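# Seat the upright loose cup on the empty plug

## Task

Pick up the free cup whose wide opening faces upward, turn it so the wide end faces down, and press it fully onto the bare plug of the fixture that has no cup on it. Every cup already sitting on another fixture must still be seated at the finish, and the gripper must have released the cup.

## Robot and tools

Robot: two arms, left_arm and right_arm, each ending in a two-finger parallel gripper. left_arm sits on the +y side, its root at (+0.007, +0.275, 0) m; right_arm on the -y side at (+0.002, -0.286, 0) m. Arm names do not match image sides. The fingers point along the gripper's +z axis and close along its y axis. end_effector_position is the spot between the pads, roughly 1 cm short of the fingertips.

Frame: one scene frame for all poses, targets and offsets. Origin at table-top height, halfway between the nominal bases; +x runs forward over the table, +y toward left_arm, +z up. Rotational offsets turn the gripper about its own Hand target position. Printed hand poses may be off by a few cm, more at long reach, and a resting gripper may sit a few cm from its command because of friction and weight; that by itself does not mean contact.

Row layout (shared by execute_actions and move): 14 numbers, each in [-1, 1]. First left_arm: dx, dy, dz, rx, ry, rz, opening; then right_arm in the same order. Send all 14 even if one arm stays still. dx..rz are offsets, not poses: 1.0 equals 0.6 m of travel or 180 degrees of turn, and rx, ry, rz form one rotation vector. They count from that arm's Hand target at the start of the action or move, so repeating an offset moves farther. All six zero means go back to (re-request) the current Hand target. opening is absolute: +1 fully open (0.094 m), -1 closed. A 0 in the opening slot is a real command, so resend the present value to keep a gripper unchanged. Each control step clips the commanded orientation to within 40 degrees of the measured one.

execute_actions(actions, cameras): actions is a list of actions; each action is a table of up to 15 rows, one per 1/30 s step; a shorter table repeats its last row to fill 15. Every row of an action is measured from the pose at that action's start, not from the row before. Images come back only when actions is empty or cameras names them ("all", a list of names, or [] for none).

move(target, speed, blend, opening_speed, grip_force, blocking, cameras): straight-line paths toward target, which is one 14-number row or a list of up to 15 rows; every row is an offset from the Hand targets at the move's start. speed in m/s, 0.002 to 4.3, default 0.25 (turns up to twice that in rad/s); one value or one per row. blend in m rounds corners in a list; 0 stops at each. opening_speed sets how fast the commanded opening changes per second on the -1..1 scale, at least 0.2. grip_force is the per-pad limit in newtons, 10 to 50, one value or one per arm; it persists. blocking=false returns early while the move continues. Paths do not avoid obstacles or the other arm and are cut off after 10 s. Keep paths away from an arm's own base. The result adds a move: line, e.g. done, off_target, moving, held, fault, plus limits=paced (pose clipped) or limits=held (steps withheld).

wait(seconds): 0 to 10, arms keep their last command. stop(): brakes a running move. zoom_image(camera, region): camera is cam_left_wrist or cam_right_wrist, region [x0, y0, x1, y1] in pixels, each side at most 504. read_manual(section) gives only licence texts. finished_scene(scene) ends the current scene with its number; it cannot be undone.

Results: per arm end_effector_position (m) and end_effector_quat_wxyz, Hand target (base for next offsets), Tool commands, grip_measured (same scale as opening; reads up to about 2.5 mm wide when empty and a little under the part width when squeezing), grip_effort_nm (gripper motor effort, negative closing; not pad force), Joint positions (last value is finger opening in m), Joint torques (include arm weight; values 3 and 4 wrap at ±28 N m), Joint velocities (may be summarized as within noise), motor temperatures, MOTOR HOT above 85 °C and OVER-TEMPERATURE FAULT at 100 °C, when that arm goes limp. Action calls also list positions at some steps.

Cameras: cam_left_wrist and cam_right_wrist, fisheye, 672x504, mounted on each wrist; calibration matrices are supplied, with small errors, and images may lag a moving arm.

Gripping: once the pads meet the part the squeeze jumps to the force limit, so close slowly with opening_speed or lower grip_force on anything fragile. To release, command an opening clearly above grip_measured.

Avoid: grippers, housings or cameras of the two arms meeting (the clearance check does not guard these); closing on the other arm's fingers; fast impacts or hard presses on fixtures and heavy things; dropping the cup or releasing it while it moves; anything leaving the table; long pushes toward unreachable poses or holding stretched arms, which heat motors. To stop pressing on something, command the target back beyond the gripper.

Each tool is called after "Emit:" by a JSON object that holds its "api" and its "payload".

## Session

Emit:
{"api": "execute_actions", "payload": {"actions": []}}

Scene clock: 0.00 s.
left_arm: end_effector_position=(+0.4824, +0.5282, +0.1133) grip_measured=+1.000 grip_effort_nm=n/a end_effector_quat_wxyz=(+0.021, +0.872, -0.458, -0.171) | right_arm: end_effector_position=(+0.1560, -0.0042, +0.2273) grip_measured=+1.000 grip_effort_nm=n/a end_effector_quat_wxyz=(-0.028, +0.811, -0.582, +0.040)
Joint positions: left_arm=[0.379 1.967 1.688 -1.544 -0.24 -1.791 0.094] | right_arm=[1.145 1.152 1.074 -1.451 0.089 -0.779 0.094]
Joint velocities: left_arm=[-0.024 0.005 -0.002 -0.017 0.022 -0.154 0] | right_arm=[within noise]
Joint torques (N m): no reading
Motor temperatures (°C): left_arm=[26 29 32 23 24 26 23] | right_arm=[28 31 31 26 26 28 23]
Heat: left arm: hottest elbow 32 °C; right arm: hottest shoulder 31 °C.
Hand target: left_arm +0.4877, +0.5305, +0.1131; +0.018, +0.872, -0.458, -0.169 | right_arm +0.1594, +0.0027, +0.2388; -0.043, +0.811, -0.583, +0.038
Tool commands: left_gripper/opening=+1.0 right_gripper/opening=+1.0
camera_calibration:
cam_left_wrist: T_world_to_cam=[[0.807669, 0.573683, -0.13623, -0.686138], [0.58698, -0.804182, 0.0935205, 0.176533], [-0.0559027, -0.155498, -0.986253, 0.329017], [0, 0, 0, 1]] pos_world=[0.468944, 0.586752, 0.214512]
cam_right_wrist: T_world_to_cam=[[0.935139, 0.31264, 0.16665, -0.193002], [0.23139, -0.895173, 0.380951, -0.0781457], [0.268281, -0.31768, -0.909453, 0.281502], [0, 0, 0, 1]] pos_world=[0.123044, 0.079814, 0.317947]

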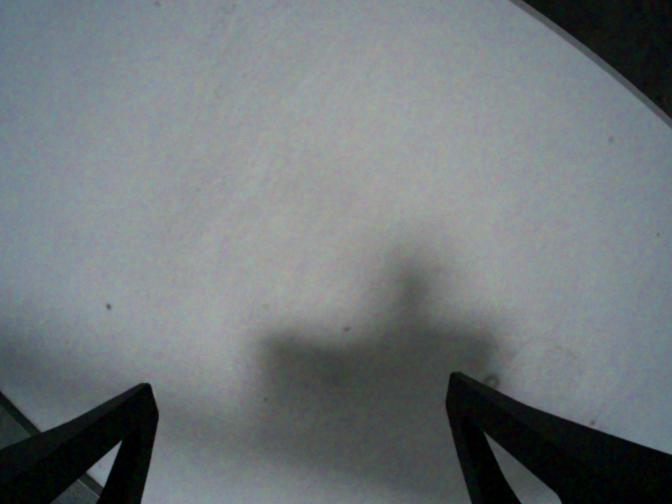

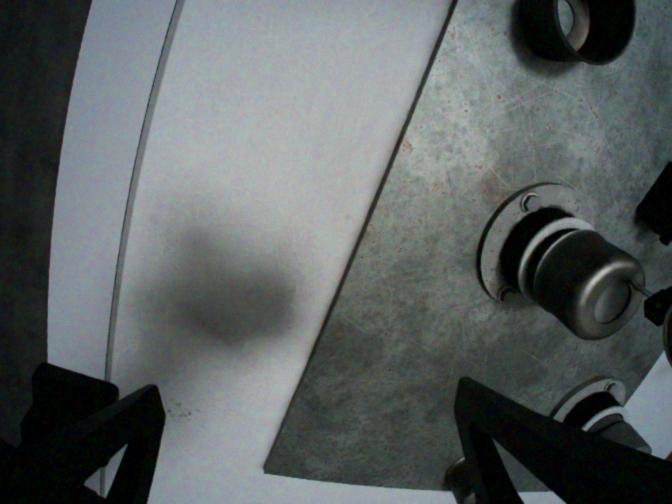

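Emit:
{"api": "zoom_image", "payload": {"camera": "cam_right_wrist", "region": [420, 320, 672, 504]}}

Emit:
{"api": "move", "payload": {"target": [-0.18, -0.02, 0.45, 0, 0, 0, 1, 0.0, -0.4, 0.15, 0, 0, 0, 1], "speed": 0.3, "cameras": ["all"]}}

Scaled by 2.000 from the camera's 672x504 image, which has a finer 960x720 frame.

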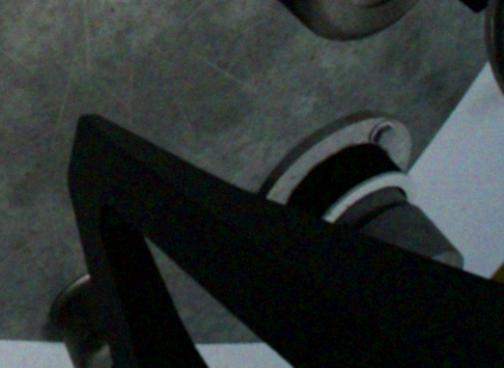

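Scene clock: 5.23 s.
left_arm: end_effector_position=(+0.3775, +0.5124, +0.3759) grip_measured=+1.000 grip_effort_nm=0.00 end_effector_quat_wxyz=(-0.135, +0.863, -0.481, -0.071) | right_arm: end_effector_position=(+0.1586, -0.2366, +0.3232) grip_measured=+1.000 grip_effort_nm=-0.01 end_effector_quat_wxyz=(-0.123, +0.800, -0.580, +0.094)
Joint positions: left_arm=[0.43 1.424 1.688 -1.688 -0.27 -1.64 0.094] | right_arm=[0.343 0.584 1.026 -1.702 0.009 -1.57 0.094]
Joint torques (N m): left_arm=[2.55 -12.22 11.85 0.24 -0.42 0.16] | right_arm=[-1.55 1.03 8.95 0.16 0.03 -0.07]
Heat: left arm: hottest elbow 32 °C; right arm: hottest elbow 32 °C.
Hand target: left_arm +0.3796, +0.5185, +0.3829; +0.019, +0.872, -0.458, -0.169 | right_arm +0.1594, -0.2372, +0.3288; -0.043, +0.811, -0.583, +0.038
Off the commanded pose: left_arm 0.010 m, 21 deg | right_arm 0.006 m, 11 deg.
joint sent to its limit (left arm) — joint 4 (wrist pitch), lower limit. The joint targets are off in orientation, not in position.
joint sent to its limit (right arm) — joint 4 (wrist pitch), lower limit. The joint targets are off in orientation, not in position.
move: off_target (left_arm, right_arm)
camera_calibration:
cam_left_wrist: T_world_to_cam=[[0.84618, 0.484605, 0.221671, -0.659908], [0.470725, -0.874707, 0.115346, 0.272689], [0.249795, 0.00674325, -0.968275, 0.374414], [0, 0, 0, 1]] pos_world=[0.336513, 0.555793, 0.477365]
cam_right_wrist: T_world_to_cam=[[0.882148, 0.28309, 0.376398, -0.205079], [0.154669, -0.928999, 0.336211, -0.304632], [0.444852, -0.23837, -0.8633, 0.270117], [0, 0, 0, 1]] pos_world=[0.107865, -0.160559, 0.412804]

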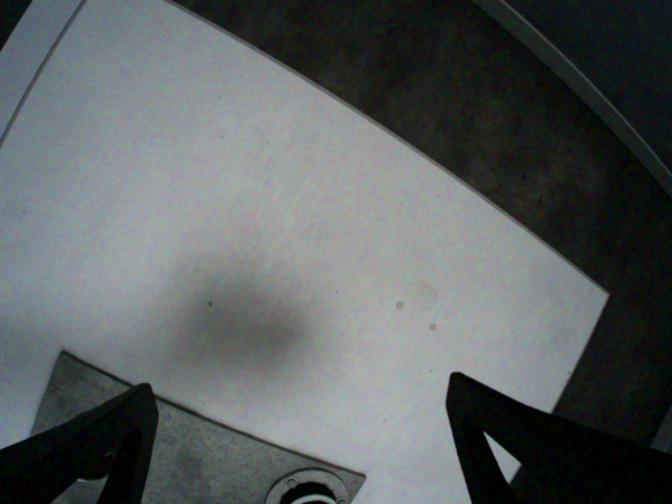

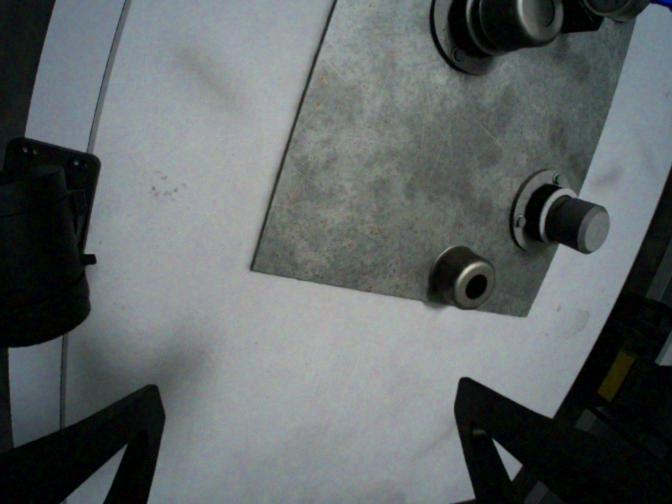

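Emit:
{"api": "move", "payload": {"target": [-0.1077, -0.5308, -0.2717, -0.1325, -0.0149, -0.6838, 1, 0.2343, 0.2037, 0.152, 0.4926, 0.1095, -0.0521, 1], "speed": 0.35, "cameras": ["all"]}}

Scene clock: 29.80 s.
left_arm: end_effector_position=(+0.3135, +0.2041, +0.2285) grip_measured=+1.000 grip_effort_nm=0.00 end_effector_quat_wxyz=(+0.006, -0.010, +1.000, -0.001) | right_arm: end_effector_position=(+0.2946, -0.1171, +0.4072) grip_measured=+1.000 grip_effort_nm=0.00 end_effector_quat_wxyz=(+0.496, -0.493, +0.511, +0.500)
Joint positions: left_arm=[-0.262 1.154 1.081 -1.485 -0.002 -0.248 0.094] | right_arm=[0.009 1.133 1.078 -1.702 -1.561 -1.734 0.094]
Joint torques (N m): left_arm=[0.85 -7.94 8.53 1.21 0.05 0.19] | right_arm=[-0.03 -6.77 10.69 -0.83 -0.58 -0.03]
Motor temperatures (°C): left_arm=[26 30 35 23 24 26 23] | right_arm=[28 31 38 26 26 28 23]
Heat: left arm: hottest elbow 35 °C; right arm: hottest elbow 38 °C.
Hand target: left_arm +0.3151, +0.1999, +0.2200; +0.000, +0.000, +1.000, +0.000 | right_arm +0.3000, -0.1150, +0.4199; +0.500, -0.500, +0.500, +0.500
Off the commanded pose: left_arm 0.010 m, 1 deg | right_arm 0.014 m, 2 deg.
joint sent to its limit (right arm) — joint 5 (wrist yaw), lower limit. The joint targets still meet the commanded pose.
move: off_target (right_arm)
camera_calibration:
cam_left_wrist: T_world_to_cam=[[0.023215, -0.99792, 0.0601378, 0.173833], [-0.933447, -0.0000977871, 0.358716, 0.256189], [-0.357964, -0.064463, -0.931508, 0.446345], [0, 0, 0, 1]] pos_world=[0.394878, 0.202269, 0.313421]
cam_right_wrist: T_world_to_cam=[[0.995675, -0.088503, -0.0282495, -0.302767], [-0.0587021, -0.363663, -0.929679, 0.401635], [0.0720061, 0.927317, -0.367285, 0.354811], [0, 0, 0, 1]] pos_world=[0.299486, -0.209758, 0.495155]

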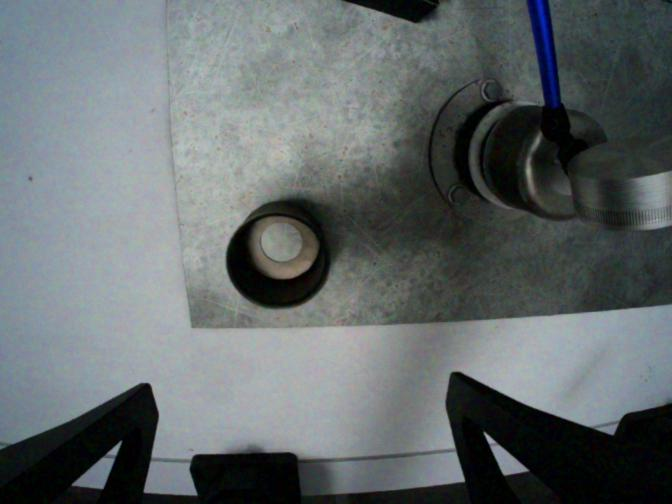

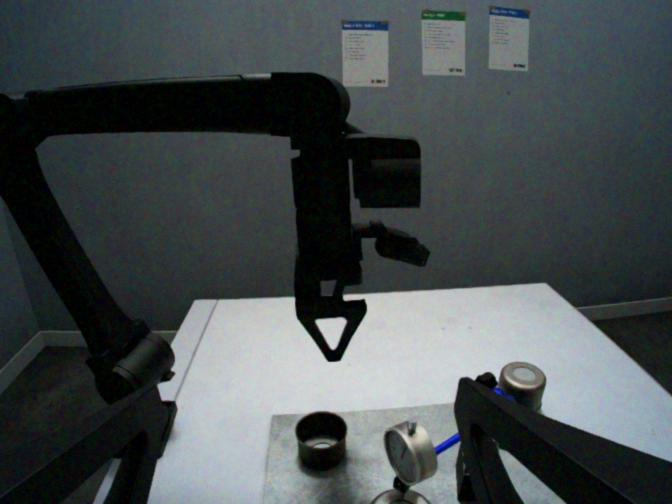

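Emit:
{"api": "move", "payload": {"target": [-0.039, 0.033, -0.175, 0, 0, 0, 1, 0, 0, 0, 0, 0, 0, 1], "speed": 0.25, "cameras": ["cam_left_wrist"]}}

Scene clock: 34.00 s.
left_arm: end_effector_position=(+0.2911, +0.2167, +0.1218) grip_measured=+1.000 grip_effort_nm=0.00 end_effector_quat_wxyz=(+0.004, +0.001, +1.000, +0.000) | right_arm: end_effector_position=(+0.2946, -0.1171, +0.4072) grip_measured=+1.000 grip_effort_nm=0.00 end_effector_quat_wxyz=(+0.496, -0.493, +0.511, +0.500)
Joint positions: left_arm=[-0.237 1.154 0.794 -1.202 -0.002 -0.201 0.094] | right_arm=[0.009 1.133 1.078 -1.702 -1.561 -1.734 0.094]
Joint torques (N m): left_arm=[2.67 -7.12 8.06 1.24 0.05 0.16] | right_arm=[-0.38 -7.36 10.45 -0.58 -0.61 0.04]
Heat: left arm: hottest elbow 35 °C; right arm: hottest elbow 39 °C.
Hand target: left_arm +0.2917, +0.2198, +0.1150; +0.000, -0.001, +1.000, +0.000 | right_arm +0.3000, -0.1150, +0.4199; +0.500, -0.500, +0.500, +0.500
Off the commanded pose: left_arm 0.008 m, 1 deg | right_arm 0.014 m, 2 deg.
joint sent to its limit (right arm) — joint 5 (wrist yaw), lower limit. The joint targets still meet the commanded pose.
move: off_target (right_arm)
camera_calibration:
cam_left_wrist: T_world_to_cam=[[0.00143285, -0.998277, 0.0586515, 0.199809], [-0.931768, 0.0199608, 0.362505, 0.268349], [-0.363051, -0.0551691, -0.930135, 0.339119], [0, 0, 0, 1]] pos_world=[0.372871, 0.212817, 0.206429]
Images, in order (width x height): cam_left_wrist 672x504.

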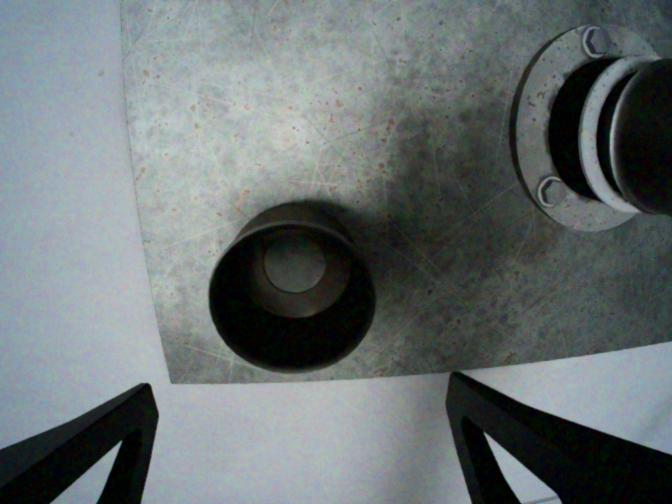

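Emit:
{"api": "move", "payload": {"target": [0, 0.0108, -0.1417, 0, 0, 0, 1, 0, 0, 0, 0, 0, 0, 1], "speed": 0.15, "cameras": ["cam_left_wrist"]}}

Scene clock: 37.37 s.
left_arm: end_effector_position=(+0.2922, +0.2227, +0.0376) grip_measured=+1.000 grip_effort_nm=0.00 end_effector_quat_wxyz=(+0.007, +0.002, +1.000, +0.000) | right_arm: end_effector_position=(+0.2946, -0.1171, +0.4072) grip_measured=+1.000 grip_effort_nm=0.00 end_effector_quat_wxyz=(+0.496, -0.493, +0.511, +0.500)
Joint positions: left_arm=[-0.216 1.284 0.647 -0.919 -0.002 -0.179 0.094] | right_arm=[0.009 1.133 1.078 -1.702 -1.561 -1.734 0.094]
Joint torques (N m): left_arm=[2.61 -7.24 7.21 1.11 0.05 0.15] | right_arm=[-0.38 -5.83 10.47 -0.39 -0.6 0.03]
Heat: left arm: hottest elbow 35 °C; right arm: hottest elbow 39 °C.
Hand target: left_arm +0.2916, +0.2263, +0.0299; +0.000, +0.000, +1.000, +0.000 | right_arm +0.3000, -0.1150, +0.4199; +0.500, -0.500, +0.500, +0.500
Off the commanded pose: left_arm 0.008 m, 1 deg | right_arm 0.014 m, 2 deg.
joint sent to its limit (right arm) — joint 5 (wrist yaw), lower limit. The joint targets still meet the commanded pose.
move: off_target (right_arm)
camera_calibration:
cam_left_wrist: T_world_to_cam=[[-0.000410717, -0.998238, 0.0593415, 0.211309], [-0.933495, 0.021662, 0.357935, 0.300022], [-0.358589, -0.055248, -0.931859, 0.260283], [0, 0, 0, 1]] pos_world=[0.373491, 0.218817, 0.122619]
Images, in order (width x height): cam_left_wrist 672x504.

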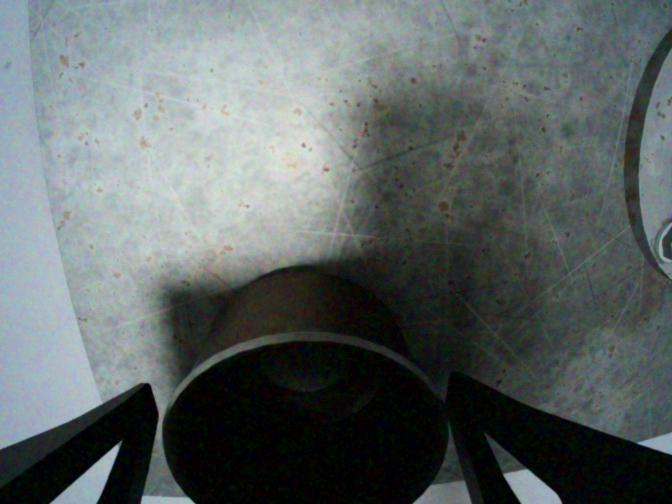

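Emit:
{"api": "move", "payload": {"target": [[0, 0, 0, 0, 0, 0, 0.3, 0, 0, 0, 0, 0, 0, 1],[0, 0, 0.2, 0, 0, 0, 0.3, 0, 0, 0, 0, 0, 0, 1],[0.024, -0.427, 0.637, -0.5, 0, 0, 0.3, 0, 0, 0, 0, 0, 0, 1]], "speed": [0.1, 0.18, 0.3], "blend": [0, 0.04, 0], "opening_speed": 0.7, "cameras": ["all"]}}

Scene clock: 48.40 s.
left_arm: end_effector_position=(+0.3156, -0.0282, +0.3990) grip_measured=+0.498 grip_effort_nm=-1.03 end_effector_quat_wxyz=(-0.010, -0.017, +0.714, -0.700) | right_arm: end_effector_position=(+0.2946, -0.1171, +0.4072) grip_measured=+1.000 grip_effort_nm=0.00 end_effector_quat_wxyz=(+0.496, -0.493, +0.511, +0.500)
Joint positions: left_arm=[-0.432 1.034 0.812 0.169 1.162 -1.561 0.07] | right_arm=[0.009 1.133 1.078 -1.702 -1.561 -1.734 0.094]
Joint torques (N m): left_arm=[0.5 -9.88 10.26 3.32 -0.12 0.05] | right_arm=[-0.38 -6.18 10.45 -0.57 -0.63 0.04]
Heat: left arm: hottest elbow 36 °C; right arm: hottest elbow 39 °C.
Hand target: left_arm +0.3061, -0.0298, +0.4121; +0.000, -0.001, +0.707, -0.707 | right_arm +0.3000, -0.1150, +0.4199; +0.500, -0.500, +0.500, +0.500
Off the commanded pose: left_arm 0.016 m, 3 deg | right_arm 0.014 m, 2 deg.
joint sent to its limit (right arm) — joint 5 (wrist yaw), lower limit. The joint targets still meet the commanded pose.
move: off_target (left_arm, right_arm)
camera_calibration:
cam_left_wrist: T_world_to_cam=[[0.041772, 0.0384543, 0.998387, -0.419302], [-0.932276, 0.360876, 0.0251063, 0.339882], [-0.359328, -0.931821, 0.0509245, 0.174997], [0, 0, 0, 1]] pos_world=[0.39726, 0.0565342, 0.401181]
cam_right_wrist: T_world_to_cam=[[0.995675, -0.088503, -0.0282495, -0.302767], [-0.0587021, -0.363663, -0.929679, 0.401635], [0.0720061, 0.927317, -0.367285, 0.354811], [0, 0, 0, 1]] pos_world=[0.299486, -0.209758, 0.495155]

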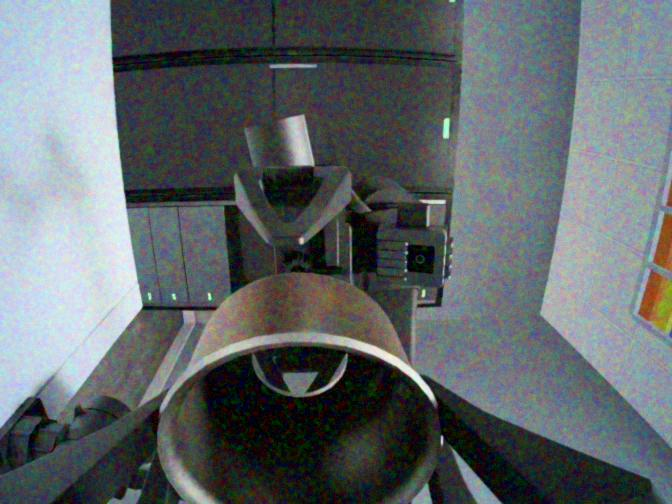

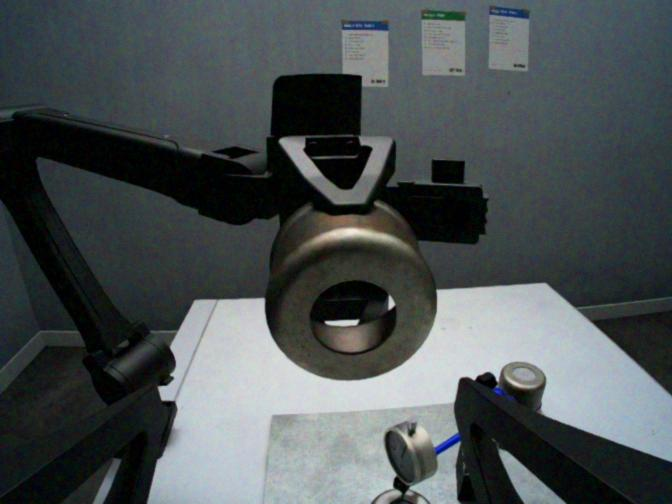

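Emit:
{"api": "move", "payload": {"target": [-0.03, -0.055, -0.01, 0, 0, 0, 0.3, 0, 0, 0, 0, 0, 0, 1], "speed": 0.12, "cameras": ["cam_right_wrist"]}}

Scene clock: 53.30 s.
left_arm: end_effector_position=(+0.2963, -0.0627, +0.3918) grip_measured=+0.498 grip_effort_nm=-1.03 end_effector_quat_wxyz=(-0.011, -0.016, +0.716, -0.698) | right_arm: end_effector_position=(+0.2946, -0.1171, +0.4072) grip_measured=+1.000 grip_effort_nm=0.00 end_effector_quat_wxyz=(+0.496, -0.493, +0.511, +0.500)
Joint positions: left_arm=[-0.55 1.034 0.795 0.185 1.047 -1.563 0.07] | right_arm=[0.009 1.133 1.078 -1.702 -1.561 -1.734 0.094]
Joint torques (N m): left_arm=[0.79 -10.05 10.36 3.34 -0.14 0.07] | right_arm=[-1.03 -7 10.69 -0.68 -0.6 0.02]
Heat: left arm: hottest elbow 36 °C; right arm: hottest elbow 40 °C.
Hand target: left_arm +0.2881, -0.0629, +0.4062; +0.000, -0.001, +0.707, -0.707 | right_arm +0.3000, -0.1150, +0.4199; +0.500, -0.500, +0.500, +0.500
Off the commanded pose: left_arm 0.016 m, 3 deg | right_arm 0.014 m, 2 deg.
joint sent to its limit (right arm) — joint 5 (wrist yaw), lower limit. The joint targets still meet the commanded pose.
move: off_target (left_arm, right_arm)
camera_calibration:
cam_right_wrist: T_world_to_cam=[[0.995675, -0.088503, -0.0282495, -0.302767], [-0.0587021, -0.363663, -0.929679, 0.401635], [0.0720061, 0.927317, -0.367285, 0.354811], [0, 0, 0, 1]] pos_world=[0.299486, -0.209758, 0.495155]
Images, in order (width x height): cam_right_wrist 672x504.

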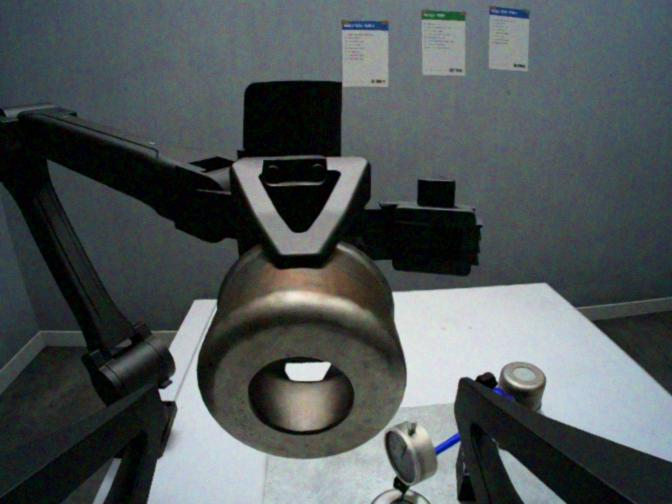

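Emit:
{"api": "move", "payload": {"target": [0.004, -0.0545, 0.014, 0, 0, 0, 0.3, 0, 0, 0, 0, 0, 0, 1], "speed": 0.08, "cameras": ["cam_right_wrist"]}}

Scene clock: 58.90 s.
left_arm: end_effector_position=(+0.2876, -0.0866, +0.3836) grip_measured=+0.498 grip_effort_nm=-1.02 end_effector_quat_wxyz=(-0.015, -0.023, +0.721, -0.692) | right_arm: end_effector_position=(+0.2947, -0.1171, +0.4072) grip_measured=+1.000 grip_effort_nm=0.00 end_effector_quat_wxyz=(+0.496, -0.493, +0.511, +0.500)
Joint positions: left_arm=[-0.625 1.052 0.795 0.185 0.969 -1.565 0.07] | right_arm=[0.009 1.133 1.078 -1.702 -1.561 -1.734 0.094]
Joint torques (N m): left_arm=[0.38 -7.94 14.86 3.33 -0.11 0.06] | right_arm=[-0.67 -5.89 10.73 -0.61 -0.56 -0.01]
Heat: left arm: hottest elbow 37 °C; right arm: hottest elbow 40 °C.
Hand target: left_arm +0.2905, -0.0955, +0.4147; +0.000, +0.000, +0.707, -0.707 | right_arm +0.3000, -0.1150, +0.4200; +0.501, -0.499, +0.500, +0.500
Off the commanded pose: left_arm 0.032 m, 4 deg | right_arm 0.014 m, 2 deg.
joint sent to its limit (right arm) — joint 5 (wrist yaw), lower limit. The joint targets still meet the commanded pose.
move: off_target (left_arm, right_arm)
camera_calibration:
cam_right_wrist: T_world_to_cam=[[0.995668, -0.0885875, -0.0282412, -0.302795], [-0.0587023, -0.363363, -0.929796, 0.401717], [0.0721065, 0.927426, -0.366989, 0.35475], [0, 0, 0, 1]] pos_world=[0.299485, -0.209859, 0.495153]
Images, in order (width x height): cam_right_wrist 672x504.

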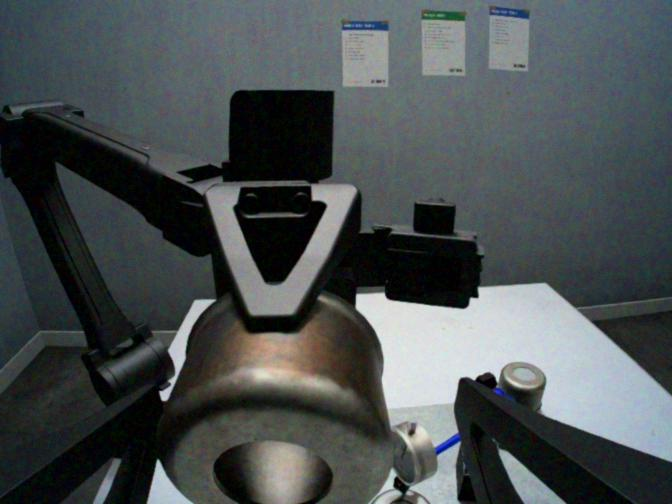

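Emit:
{"api": "move", "payload": {"target": [0.02, 0, 0.035, 0, 0, 0, 0.3, 0, 0, 0, 0, 0, 0, 1], "speed": 0.08, "cameras": ["cam_right_wrist"]}}

Scene clock: 62.40 s.
left_arm: end_effector_position=(+0.2926, -0.0916, +0.4025) grip_measured=+0.498 grip_effort_nm=-1.03 end_effector_quat_wxyz=(-0.014, -0.012, +0.717, -0.697) | right_arm: end_effector_position=(+0.2947, -0.1171, +0.4072) grip_measured=+1.000 grip_effort_nm=-0.01 end_effector_quat_wxyz=(+0.496, -0.493, +0.511, +0.500)
Joint positions: left_arm=[-0.626 1.067 0.847 0.17 0.982 -1.565 0.07] | right_arm=[0.009 1.133 1.078 -1.702 -1.561 -1.734 0.094]
Joint torques (N m): left_arm=[2.26 -8 16.31 1.83 0.11 0.05] | right_arm=[-0.21 -6.12 10.67 -0.44 -0.58 -0.01]
Heat: left arm: hottest elbow 37 °C; right arm: hottest elbow 41 °C.
Hand target: left_arm +0.3024, -0.0956, +0.4357; +0.000, +0.000, +0.707, -0.707 | right_arm +0.3000, -0.1150, +0.4200; +0.501, -0.499, +0.500, +0.500
Off the commanded pose: left_arm 0.035 m, 3 deg | right_arm 0.014 m, 2 deg.
joint sent to its limit (right arm) — joint 5 (wrist yaw), lower limit. The joint targets still meet the commanded pose.
move: off_target (left_arm, right_arm)
camera_calibration:
cam_right_wrist: T_world_to_cam=[[0.995668, -0.0885875, -0.0282412, -0.302795], [-0.0587023, -0.363363, -0.929796, 0.401717], [0.0721065, 0.927426, -0.366989, 0.35475], [0, 0, 0, 1]] pos_world=[0.299485, -0.209859, 0.495153]
Images, in order (width x height): cam_right_wrist 672x504.

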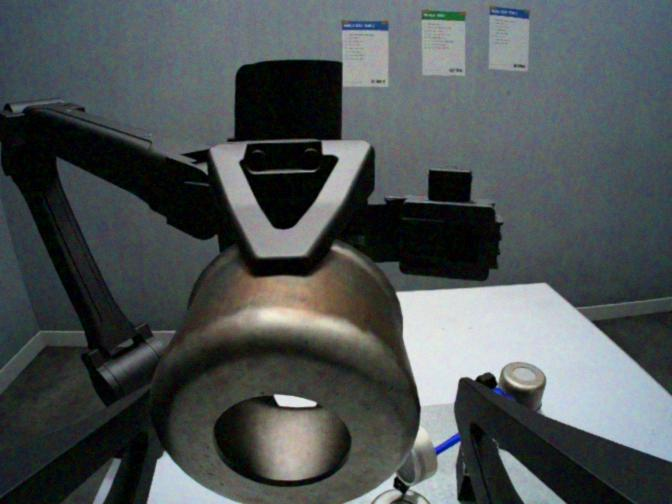

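Emit:
{"api": "move", "payload": {"target": [0.017, -0.006, -0.004, 0, 0, 0, 0.3, 0, 0, 0, 0, 0, 0, 1], "speed": 0.06, "cameras": ["cam_right_wrist"]}}

Scene clock: 65.07 s.
left_arm: end_effector_position=(+0.2995, -0.0965, +0.3962) grip_measured=+0.498 grip_effort_nm=-1.03 end_effector_quat_wxyz=(-0.021, -0.015, +0.720, -0.693) | right_arm: end_effector_position=(+0.2947, -0.1171, +0.4072) grip_measured=+1.000 grip_effort_nm=0.00 end_effector_quat_wxyz=(+0.496, -0.493, +0.511, +0.500)
Joint positions: left_arm=[-0.624 1.097 0.858 0.17 0.989 -1.565 0.07] | right_arm=[0.009 1.133 1.078 -1.702 -1.561 -1.734 0.094]
Joint torques (N m): left_arm=[2.67 -8.47 16.42 2.4 0.14 0.07] | right_arm=[0.15 -6.65 10.7 -0.73 -0.6 0.01]
Heat: left arm: hottest elbow 37 °C; right arm: hottest elbow 41 °C.
Hand target: left_arm +0.3127, -0.0992, +0.4330; +0.000, -0.001, +0.707, -0.707 | right_arm +0.3000, -0.1150, +0.4200; +0.501, -0.499, +0.500, +0.500
Off the commanded pose: left_arm 0.039 m, 4 deg | right_arm 0.014 m, 2 deg.
joint sent to its limit (right arm) — joint 5 (wrist yaw), lower limit. The joint targets still meet the commanded pose.
move: off_target (left_arm, right_arm)
camera_calibration:
cam_right_wrist: T_world_to_cam=[[0.995668, -0.0885875, -0.0282412, -0.302795], [-0.0587023, -0.363363, -0.929796, 0.401717], [0.0721065, 0.927426, -0.366989, 0.35475], [0, 0, 0, 1]] pos_world=[0.299485, -0.209859, 0.495153]
Images, in order (width x height): cam_right_wrist 672x504.

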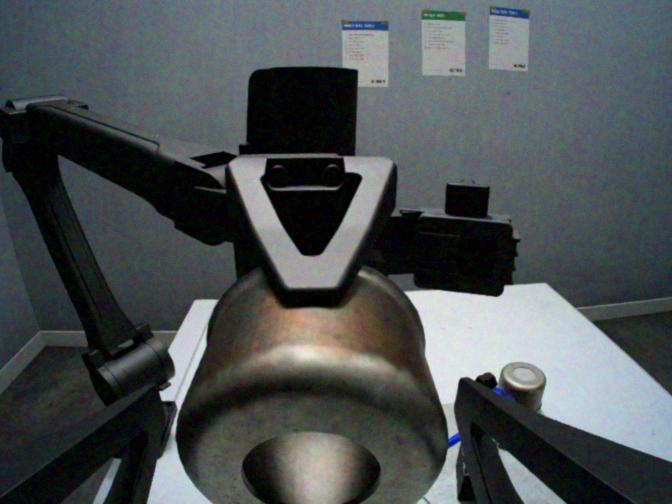

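Emit:
{"api": "move", "payload": {"target": [0, 0, 0, 0, 0, 0, 0.3, 0, 0, 0, 0, 0, 0, 0.2], "speed": 0.05, "opening_speed": 0.5, "cameras": ["cam_right_wrist"]}}

Scene clock: 71.37 s.
left_arm: end_effector_position=(+0.2992, -0.0965, +0.3969) grip_measured=+0.498 grip_effort_nm=-1.03 end_effector_quat_wxyz=(-0.022, -0.014, +0.720, -0.693) | right_arm: end_effector_position=(+0.2947, -0.1171, +0.4073) grip_measured=+0.493 grip_effort_nm=-1.03 end_effector_quat_wxyz=(+0.496, -0.493, +0.511, +0.500)
Joint positions: left_arm=[-0.624 1.097 0.86 0.17 0.991 -1.565 0.07] | right_arm=[0.009 1.133 1.078 -1.702 -1.562 -1.734 0.07]
Joint torques (N m): left_arm=[2.78 -8.64 16.47 2.45 0.03 0.06] | right_arm=[-0.44 -6.59 10.54 -0.65 -0.65 -0.01]
Motor temperatures (°C): left_arm=[26 30 41 23 24 26 24] | right_arm=[27 31 41 26 28 28 23]
Heat: left arm: hottest elbow 41 °C; right arm: hottest elbow 41 °C.
Hand target: left_arm +0.3127, -0.0992, +0.4331; +0.000, -0.001, +0.707, -0.707 | right_arm +0.3000, -0.1150, +0.4200; +0.501, -0.499, +0.500, +0.500
Off the commanded pose: left_arm 0.039 m, 4 deg | right_arm 0.014 m, 2 deg.
joint sent to its limit (right arm) — joint 5 (wrist yaw), lower limit. The joint targets still meet the commanded pose.
move: off_target (left_arm, right_arm)
camera_calibration:
cam_right_wrist: T_world_to_cam=[[0.995655, -0.0887082, -0.0283347, -0.302769], [-0.0588037, -0.36297, -0.929943, 0.401899], [0.0722089, 0.927569, -0.366609, 0.354561], [0, 0, 0, 1]] pos_world=[0.299484, -0.20986, 0.49515]
Images, in order (width x height): cam_right_wrist 672x504.

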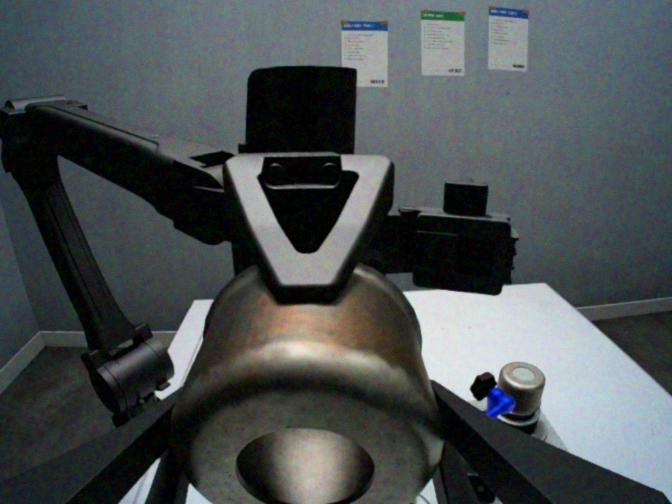

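Emit:
{"api": "move", "payload": {"target": [[0,0,0,0,0,0,1,0,0,0,0,0,0,0.2],[0,0.2,0,0,0,0,1,0,0,0,0,0,0,0.2]], "speed": [0.1,0.12], "opening_speed": 0.7}}

Scene clock: 85.50 s.
left_arm: end_effector_position=(+0.3149, +0.0160, +0.4350) grip_measured=+0.998 grip_effort_nm=0.10 end_effector_quat_wxyz=(+0.003, +0.008, +0.706, -0.708) | right_arm: end_effector_position=(+0.2955, -0.1169, +0.4052) grip_measured=+0.491 grip_effort_nm=-1.03 end_effector_quat_wxyz=(+0.493, -0.494, +0.513, +0.500)
Joint positions: left_arm=[-0.301 0.982 0.852 0.145 1.311 -1.569 0.094] | right_arm=[0.01 1.137 1.078 -1.702 -1.556 -1.734 0.07]
Joint torques (N m): left_arm=[2.43 -8.29 9.5 1.24 0.09 0.06] | right_arm=[0.5 -6.18 10.7 -0.65 -0.8 -0.04]
Heat: left arm: hottest elbow 45 °C; right arm: hottest elbow 43 °C.
Hand target: left_arm +0.3128, +0.0209, +0.4331; +0.000, +0.000, +0.707, -0.707 | right_arm +0.3000, -0.1150, +0.4200; +0.500, -0.500, +0.500, +0.500
Off the commanded pose: left_arm 0.006 m, 1 deg | right_arm 0.016 m, 2 deg.
joint sent to its limit (right arm) — joint 4 (wrist pitch), lower limit; joint 5 (wrist yaw), lower limit. The joint targets still meet the commanded pose.
move: off_target (right_arm)

Emit:
{"api": "move", "payload": {"target": [[0.112,0.265,-0.022,0.2726,-0.4196,0.0265,-0.8,0.25,-0.025,-0.03,-0.25,0,0,0.2],[0.112,0.265,-0.022,0.2726,-0.4196,0.0265,-0.8,0.567,-0.067,-0.30,-0.505,0,0,0.2]], "speed": [0.3,0.25], "blend": [0.03,0], "cameras": ["all"]}}

Scene clock: 92.90 s.
left_arm: end_effector_position=(+0.3759, +0.1749, +0.3986) grip_measured=-0.798 grip_effort_nm=-0.11 end_effector_quat_wxyz=(+0.421, +0.386, +0.783, -0.245) | right_arm: end_effector_position=(+0.6293, -0.1607, +0.2120) grip_measured=+0.491 grip_effort_nm=-1.04 end_effector_quat_wxyz=(+0.019, +0.711, -0.703, -0.006)
Joint positions: left_arm=[0.048 0.977 1.15 -1.079 0.841 0.691 0.01] | right_arm=[0.226 2.09 2.18 -1.698 0.011 -1.38 0.07]
Joint torques (N m): left_arm=[2.55 -7.59 12.81 2.37 0.42 0.12] | right_arm=[-1.03 -22.36 12.42 -0.29 0.16 0.17]
Heat: left arm: hottest elbow 44 °C; right arm: hottest elbow 45 °C.
Hand target: left_arm +0.3799, +0.1798, +0.4199; +0.446, +0.393, +0.771, -0.227 | right_arm +0.6403, -0.1554, +0.2401; +0.005, +0.707, -0.707, +0.005
Off the commanded pose: left_arm 0.022 m, 4 deg | right_arm 0.030 m, 2 deg.
joint sent to its limit (right arm) — joint 4 (wrist pitch), lower limit. The joint targets still meet the commanded pose.
move: off_target (left_arm, right_arm)
camera_calibration:
cam_left_wrist: T_world_to_cam=[[-0.836466, -0.540162, 0.0924683, 0.363109], [-0.481286, 0.643379, -0.595338, 0.351241], [0.262087, -0.542483, -0.798137, 0.422612], [0, 0, 0, 1]] pos_world=[0.362014, 0.199417, 0.512833]
cam_right_wrist: T_world_to_cam=[[0.999185, 0.00450909, 0.0401039, -0.6471], [-0.0108055, -0.927564, 0.373509, -0.173104], [0.0388831, -0.373638, -0.926759, 0.229912], [0, 0, 0, 1]] pos_world=[0.635763, -0.0717431, 0.303681]

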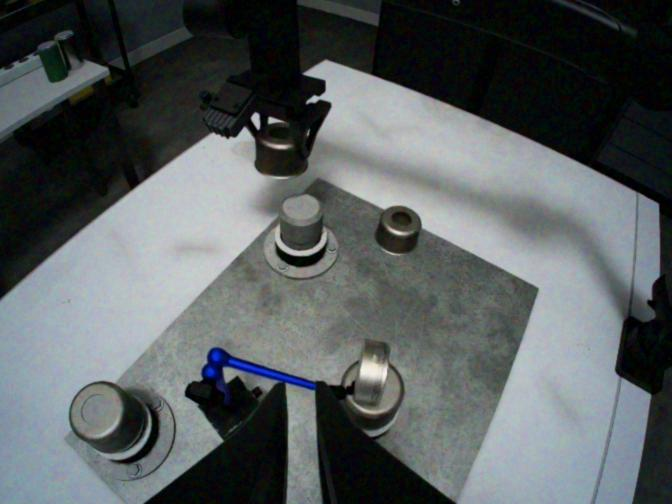

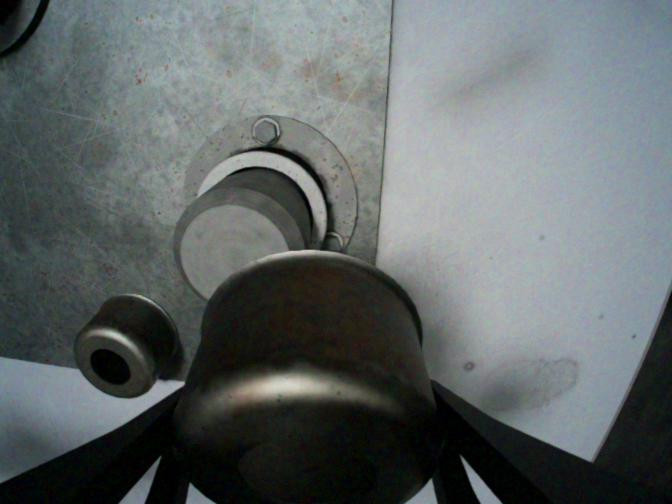

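Emit:
{"api": "move", "payload": {"target": [0,0,0,0,0,0,-0.8,-0.058,0.03,-0.02,-0.008,-0.011,0,0.2], "speed": 0.12, "cameras": ["all"]}}

Emit:
{"api": "zoom_image", "payload": {"camera": "cam_left_wrist", "region": [180, 60, 400, 300]}}

Scene clock: 102.73 s.
left_arm: end_effector_position=(+0.3759, +0.1749, +0.3986) grip_measured=-0.798 grip_effort_nm=-0.11 end_effector_quat_wxyz=(+0.421, +0.386, +0.783, -0.245) | right_arm: end_effector_position=(+0.6032, -0.1365, +0.1984) grip_measured=+0.491 grip_effort_nm=-1.03 end_effector_quat_wxyz=(+0.027, +0.713, -0.700, +0.009)
Joint positions: left_arm=[0.048 0.977 1.15 -1.079 0.841 0.691 0.01] | right_arm=[0.282 2.019 2.028 -1.618 0.044 -1.331 0.07]
Joint torques (N m): left_arm=[2.61 -7.47 12.75 2.39 0.41 0.13] | right_arm=[-1.38 -24.47 8.66 -0.43 0.13 0.11]
Motor temperatures (°C): left_arm=[26 29 44 23 24 26 24] | right_arm=[27 33 48 26 27 28 25]
Heat: left arm: hottest elbow 44 °C; right arm: hottest elbow 48 °C.
Hand target: left_arm +0.3799, +0.1798, +0.4199; +0.446, +0.393, +0.771, -0.227 | right_arm +0.6054, -0.1372, +0.2279; +0.002, +0.707, -0.707, +0.026
Off the commanded pose: left_arm 0.022 m, 4 deg | right_arm 0.030 m, 4 deg.
move: off_target (left_arm, right_arm)
camera_calibration:
cam_left_wrist: T_world_to_cam=[[-0.836466, -0.540162, 0.0924683, 0.363109], [-0.481286, 0.643379, -0.595338, 0.351241], [0.262087, -0.542483, -0.798137, 0.422612], [0, 0, 0, 1]] pos_world=[0.362014, 0.199417, 0.512833]
cam_right_wrist: T_world_to_cam=[[0.998724, 0.0141211, 0.0484961, -0.620598], [-0.00668022, -0.914765, 0.403932, -0.152736], [0.0500665, -0.40374, -0.913503, 0.21391], [0, 0, 0, 1]] pos_world=[0.608076, -0.0445901, 0.287199]

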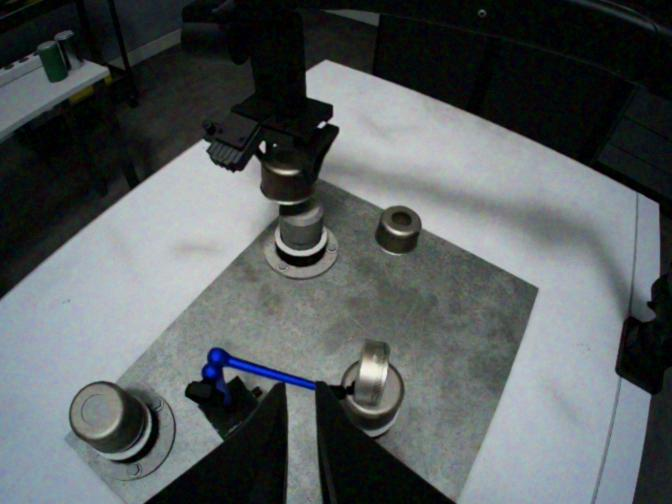

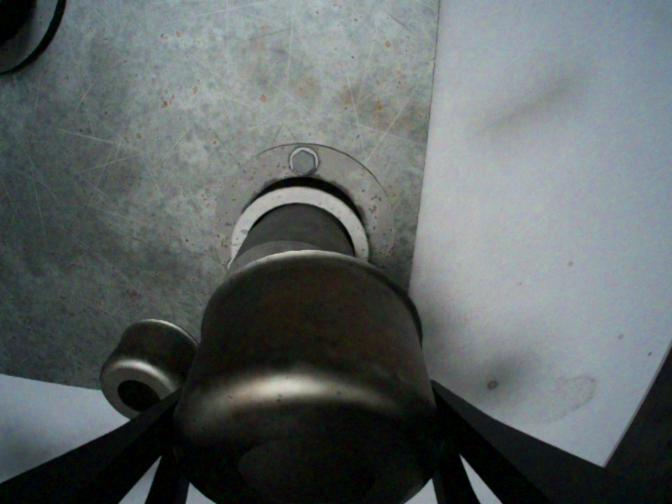

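Scaled by 2.100 from the camera's 672x504 image, which has a finer 960x720 frame.

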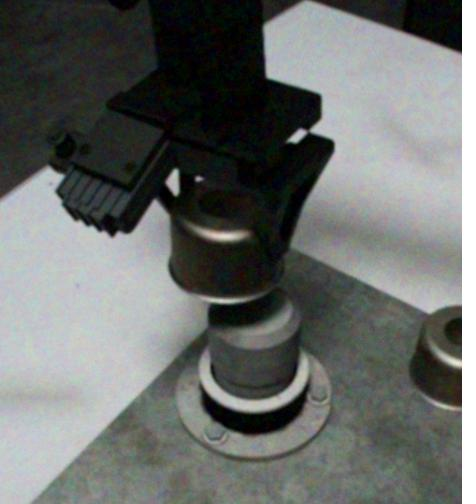

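Emit:
{"api": "move", "payload": {"target": [0,0,0,0,0,0,-0.8,-0.018,-0.015,-0.027,0.001,-0.008,0,0.2], "speed": 0.08, "cameras": ["all"]}}

Emit:
{"api": "zoom_image", "payload": {"camera": "cam_left_wrist", "region": [230, 130, 350, 290]}}

Emit:
{"api": "zoom_image", "payload": {"camera": "cam_right_wrist", "region": [150, 110, 450, 360]}}

Scene clock: 110.50 s.
left_arm: end_effector_position=(+0.3759, +0.1749, +0.3986) grip_measured=-0.798 grip_effort_nm=-0.11 end_effector_quat_wxyz=(+0.421, +0.386, +0.783, -0.245) | right_arm: end_effector_position=(+0.5907, -0.1419, +0.1815) grip_measured=+0.491 grip_effort_nm=-1.03 end_effector_quat_wxyz=(+0.018, +0.712, -0.702, +0.017)
Joint positions: left_arm=[0.048 0.977 1.15 -1.079 0.841 0.691 0.01] | right_arm=[0.279 1.961 1.894 -1.518 0.047 -1.331 0.07]
Joint torques (N m): left_arm=[2.73 -7.71 12.77 2.37 0.42 0.12] | right_arm=[-1.38 -23.88 8.81 -0.01 0.17 0.05]
Heat: left arm: hottest elbow 44 °C; right arm: hottest elbow 48 °C.
Hand target: left_arm +0.3799, +0.1798, +0.4199; +0.446, +0.393, +0.771, -0.227 | right_arm +0.5947, -0.1463, +0.2118; -0.008, +0.706, -0.707, +0.034
Off the commanded pose: left_arm 0.022 m, 4 deg | right_arm 0.031 m, 4 deg.
move: off_target (left_arm, right_arm)
camera_calibration:
cam_left_wrist: T_world_to_cam=[[-0.836466, -0.540162, 0.0924683, 0.363109], [-0.481286, 0.643379, -0.595338, 0.351241], [0.262087, -0.542483, -0.798137, 0.422612], [0, 0, 0, 1]] pos_world=[0.362014, 0.199417, 0.512833]
cam_right_wrist: T_world_to_cam=[[0.997344, 0.0114506, 0.0719304, -0.611021], [-0.0184265, -0.915773, 0.401272, -0.143508], [0.0704667, -0.401532, -0.91313, 0.185073], [0, 0, 0, 1]] pos_world=[0.593712, -0.0501118, 0.270532]

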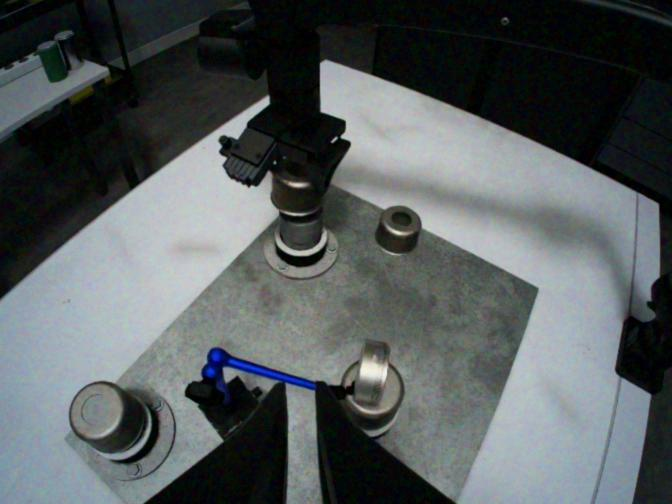

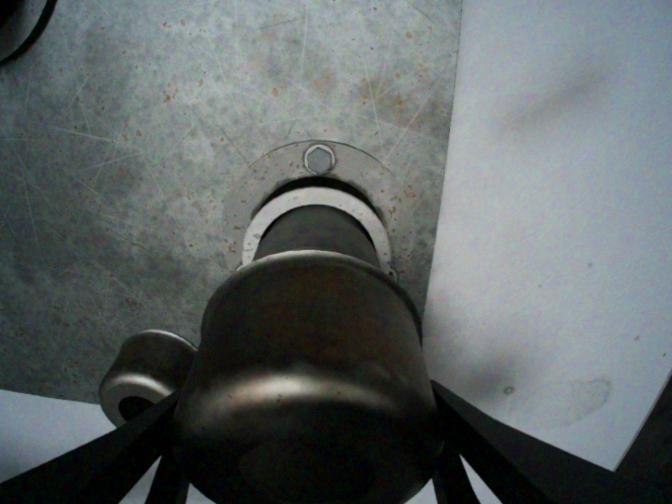

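Scaled by 3.150 from the camera's 672x504 image, which has a finer 960x720 frame.

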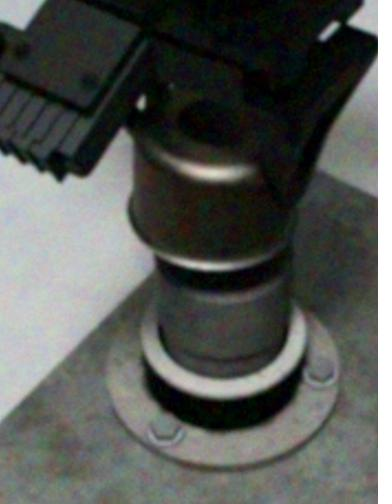

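Scaled by 1.680 from the camera's 672x504 image, which has a finer 960x720 frame.

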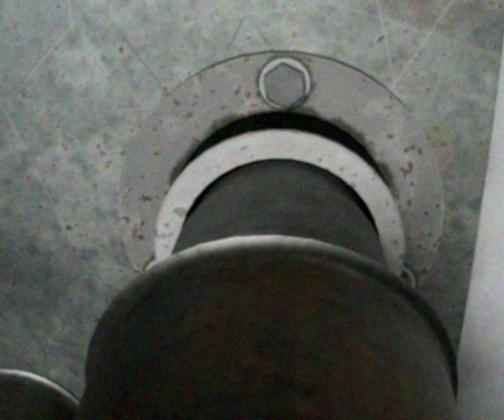

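Emit:
{"api": "move", "payload": {"target": [0,0,0,0,0,0,-0.8,0.002,-0.003,-0.02,0,0,0,0.2], "speed": 0.06, "cameras": ["all"]}}

Emit:
{"api": "zoom_image", "payload": {"camera": "cam_left_wrist", "region": [250, 150, 350, 280]}}

Emit:
{"api": "zoom_image", "payload": {"camera": "cam_right_wrist", "region": [150, 110, 450, 360]}}

Scene clock: 119.10 s.
left_arm: end_effector_position=(+0.3759, +0.1749, +0.3986) grip_measured=-0.798 grip_effort_nm=-0.11 end_effector_quat_wxyz=(+0.421, +0.386, +0.783, -0.245) | right_arm: end_effector_position=(+0.5910, -0.1439, +0.1720) grip_measured=+0.491 grip_effort_nm=-1.03 end_effector_quat_wxyz=(+0.017, +0.711, -0.703, +0.018)
Joint positions: left_arm=[0.048 0.977 1.15 -1.079 0.841 0.691 0.01] | right_arm=[0.276 1.96 1.867 -1.489 0.047 -1.331 0.07]
Joint torques (N m): left_arm=[2.32 -7.94 12.82 2.39 0.44 0.11] | right_arm=[-0.5 -23.3 8.95 0.1 0.19 0.03]
Heat: left arm: hottest elbow 44 °C; right arm: hottest elbow 48 °C.
Hand target: left_arm +0.3799, +0.1798, +0.4199; +0.446, +0.393, +0.771, -0.227 | right_arm +0.5959, -0.1481, +0.1999; -0.008, +0.706, -0.707, +0.034
Off the commanded pose: left_arm 0.022 m, 4 deg | right_arm 0.029 m, 4 deg.
move: off_target (left_arm, right_arm)
camera_calibration:
cam_left_wrist: T_world_to_cam=[[-0.836466, -0.540162, 0.0924683, 0.363109], [-0.481286, 0.643379, -0.595338, 0.351241], [0.262087, -0.542483, -0.798137, 0.422612], [0, 0, 0, 1]] pos_world=[0.362014, 0.199417, 0.512833]
cam_right_wrist: T_world_to_cam=[[0.997102, 0.00789679, 0.0756592, -0.611618], [-0.0231212, -0.916082, 0.400325, -0.138738], [0.0724713, -0.400914, -0.913245, 0.174459], [0, 0, 0, 1]] pos_world=[0.593994, -0.0523223, 0.261139]

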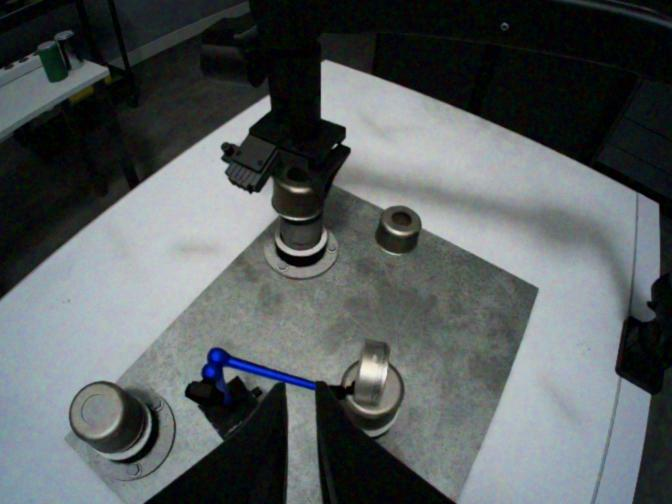

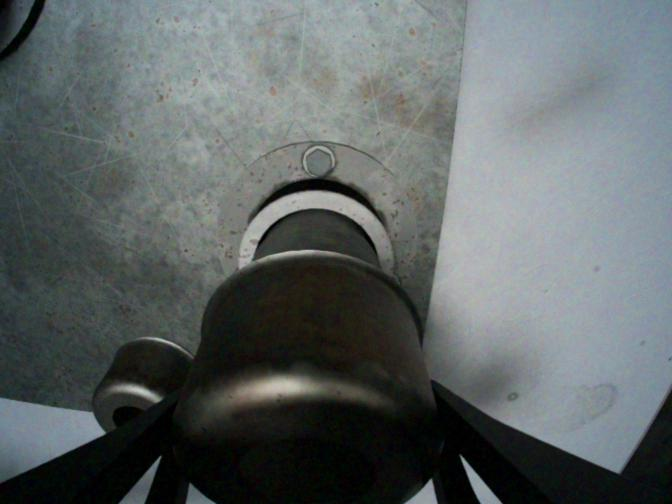

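Scaled by 3.877 from the camera's 672x504 image, which has a finer 960x720 frame.

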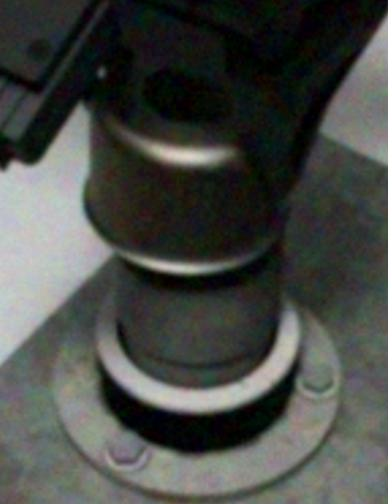

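Scaled by 1.680 from the camera's 672x504 image, which has a finer 960x720 frame.

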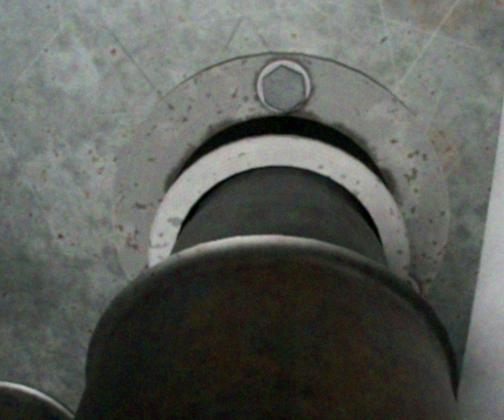

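Emit:
{"api": "zoom_image", "payload": {"camera": "cam_left_wrist", "region": [264, 165, 334, 255]}}

Scaled by 5.600 from the camera's 672x504 image, which has a finer 960x720 frame.

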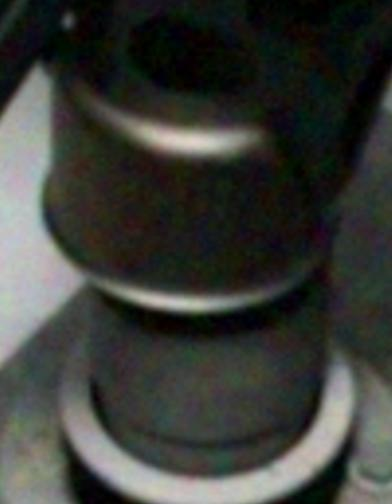

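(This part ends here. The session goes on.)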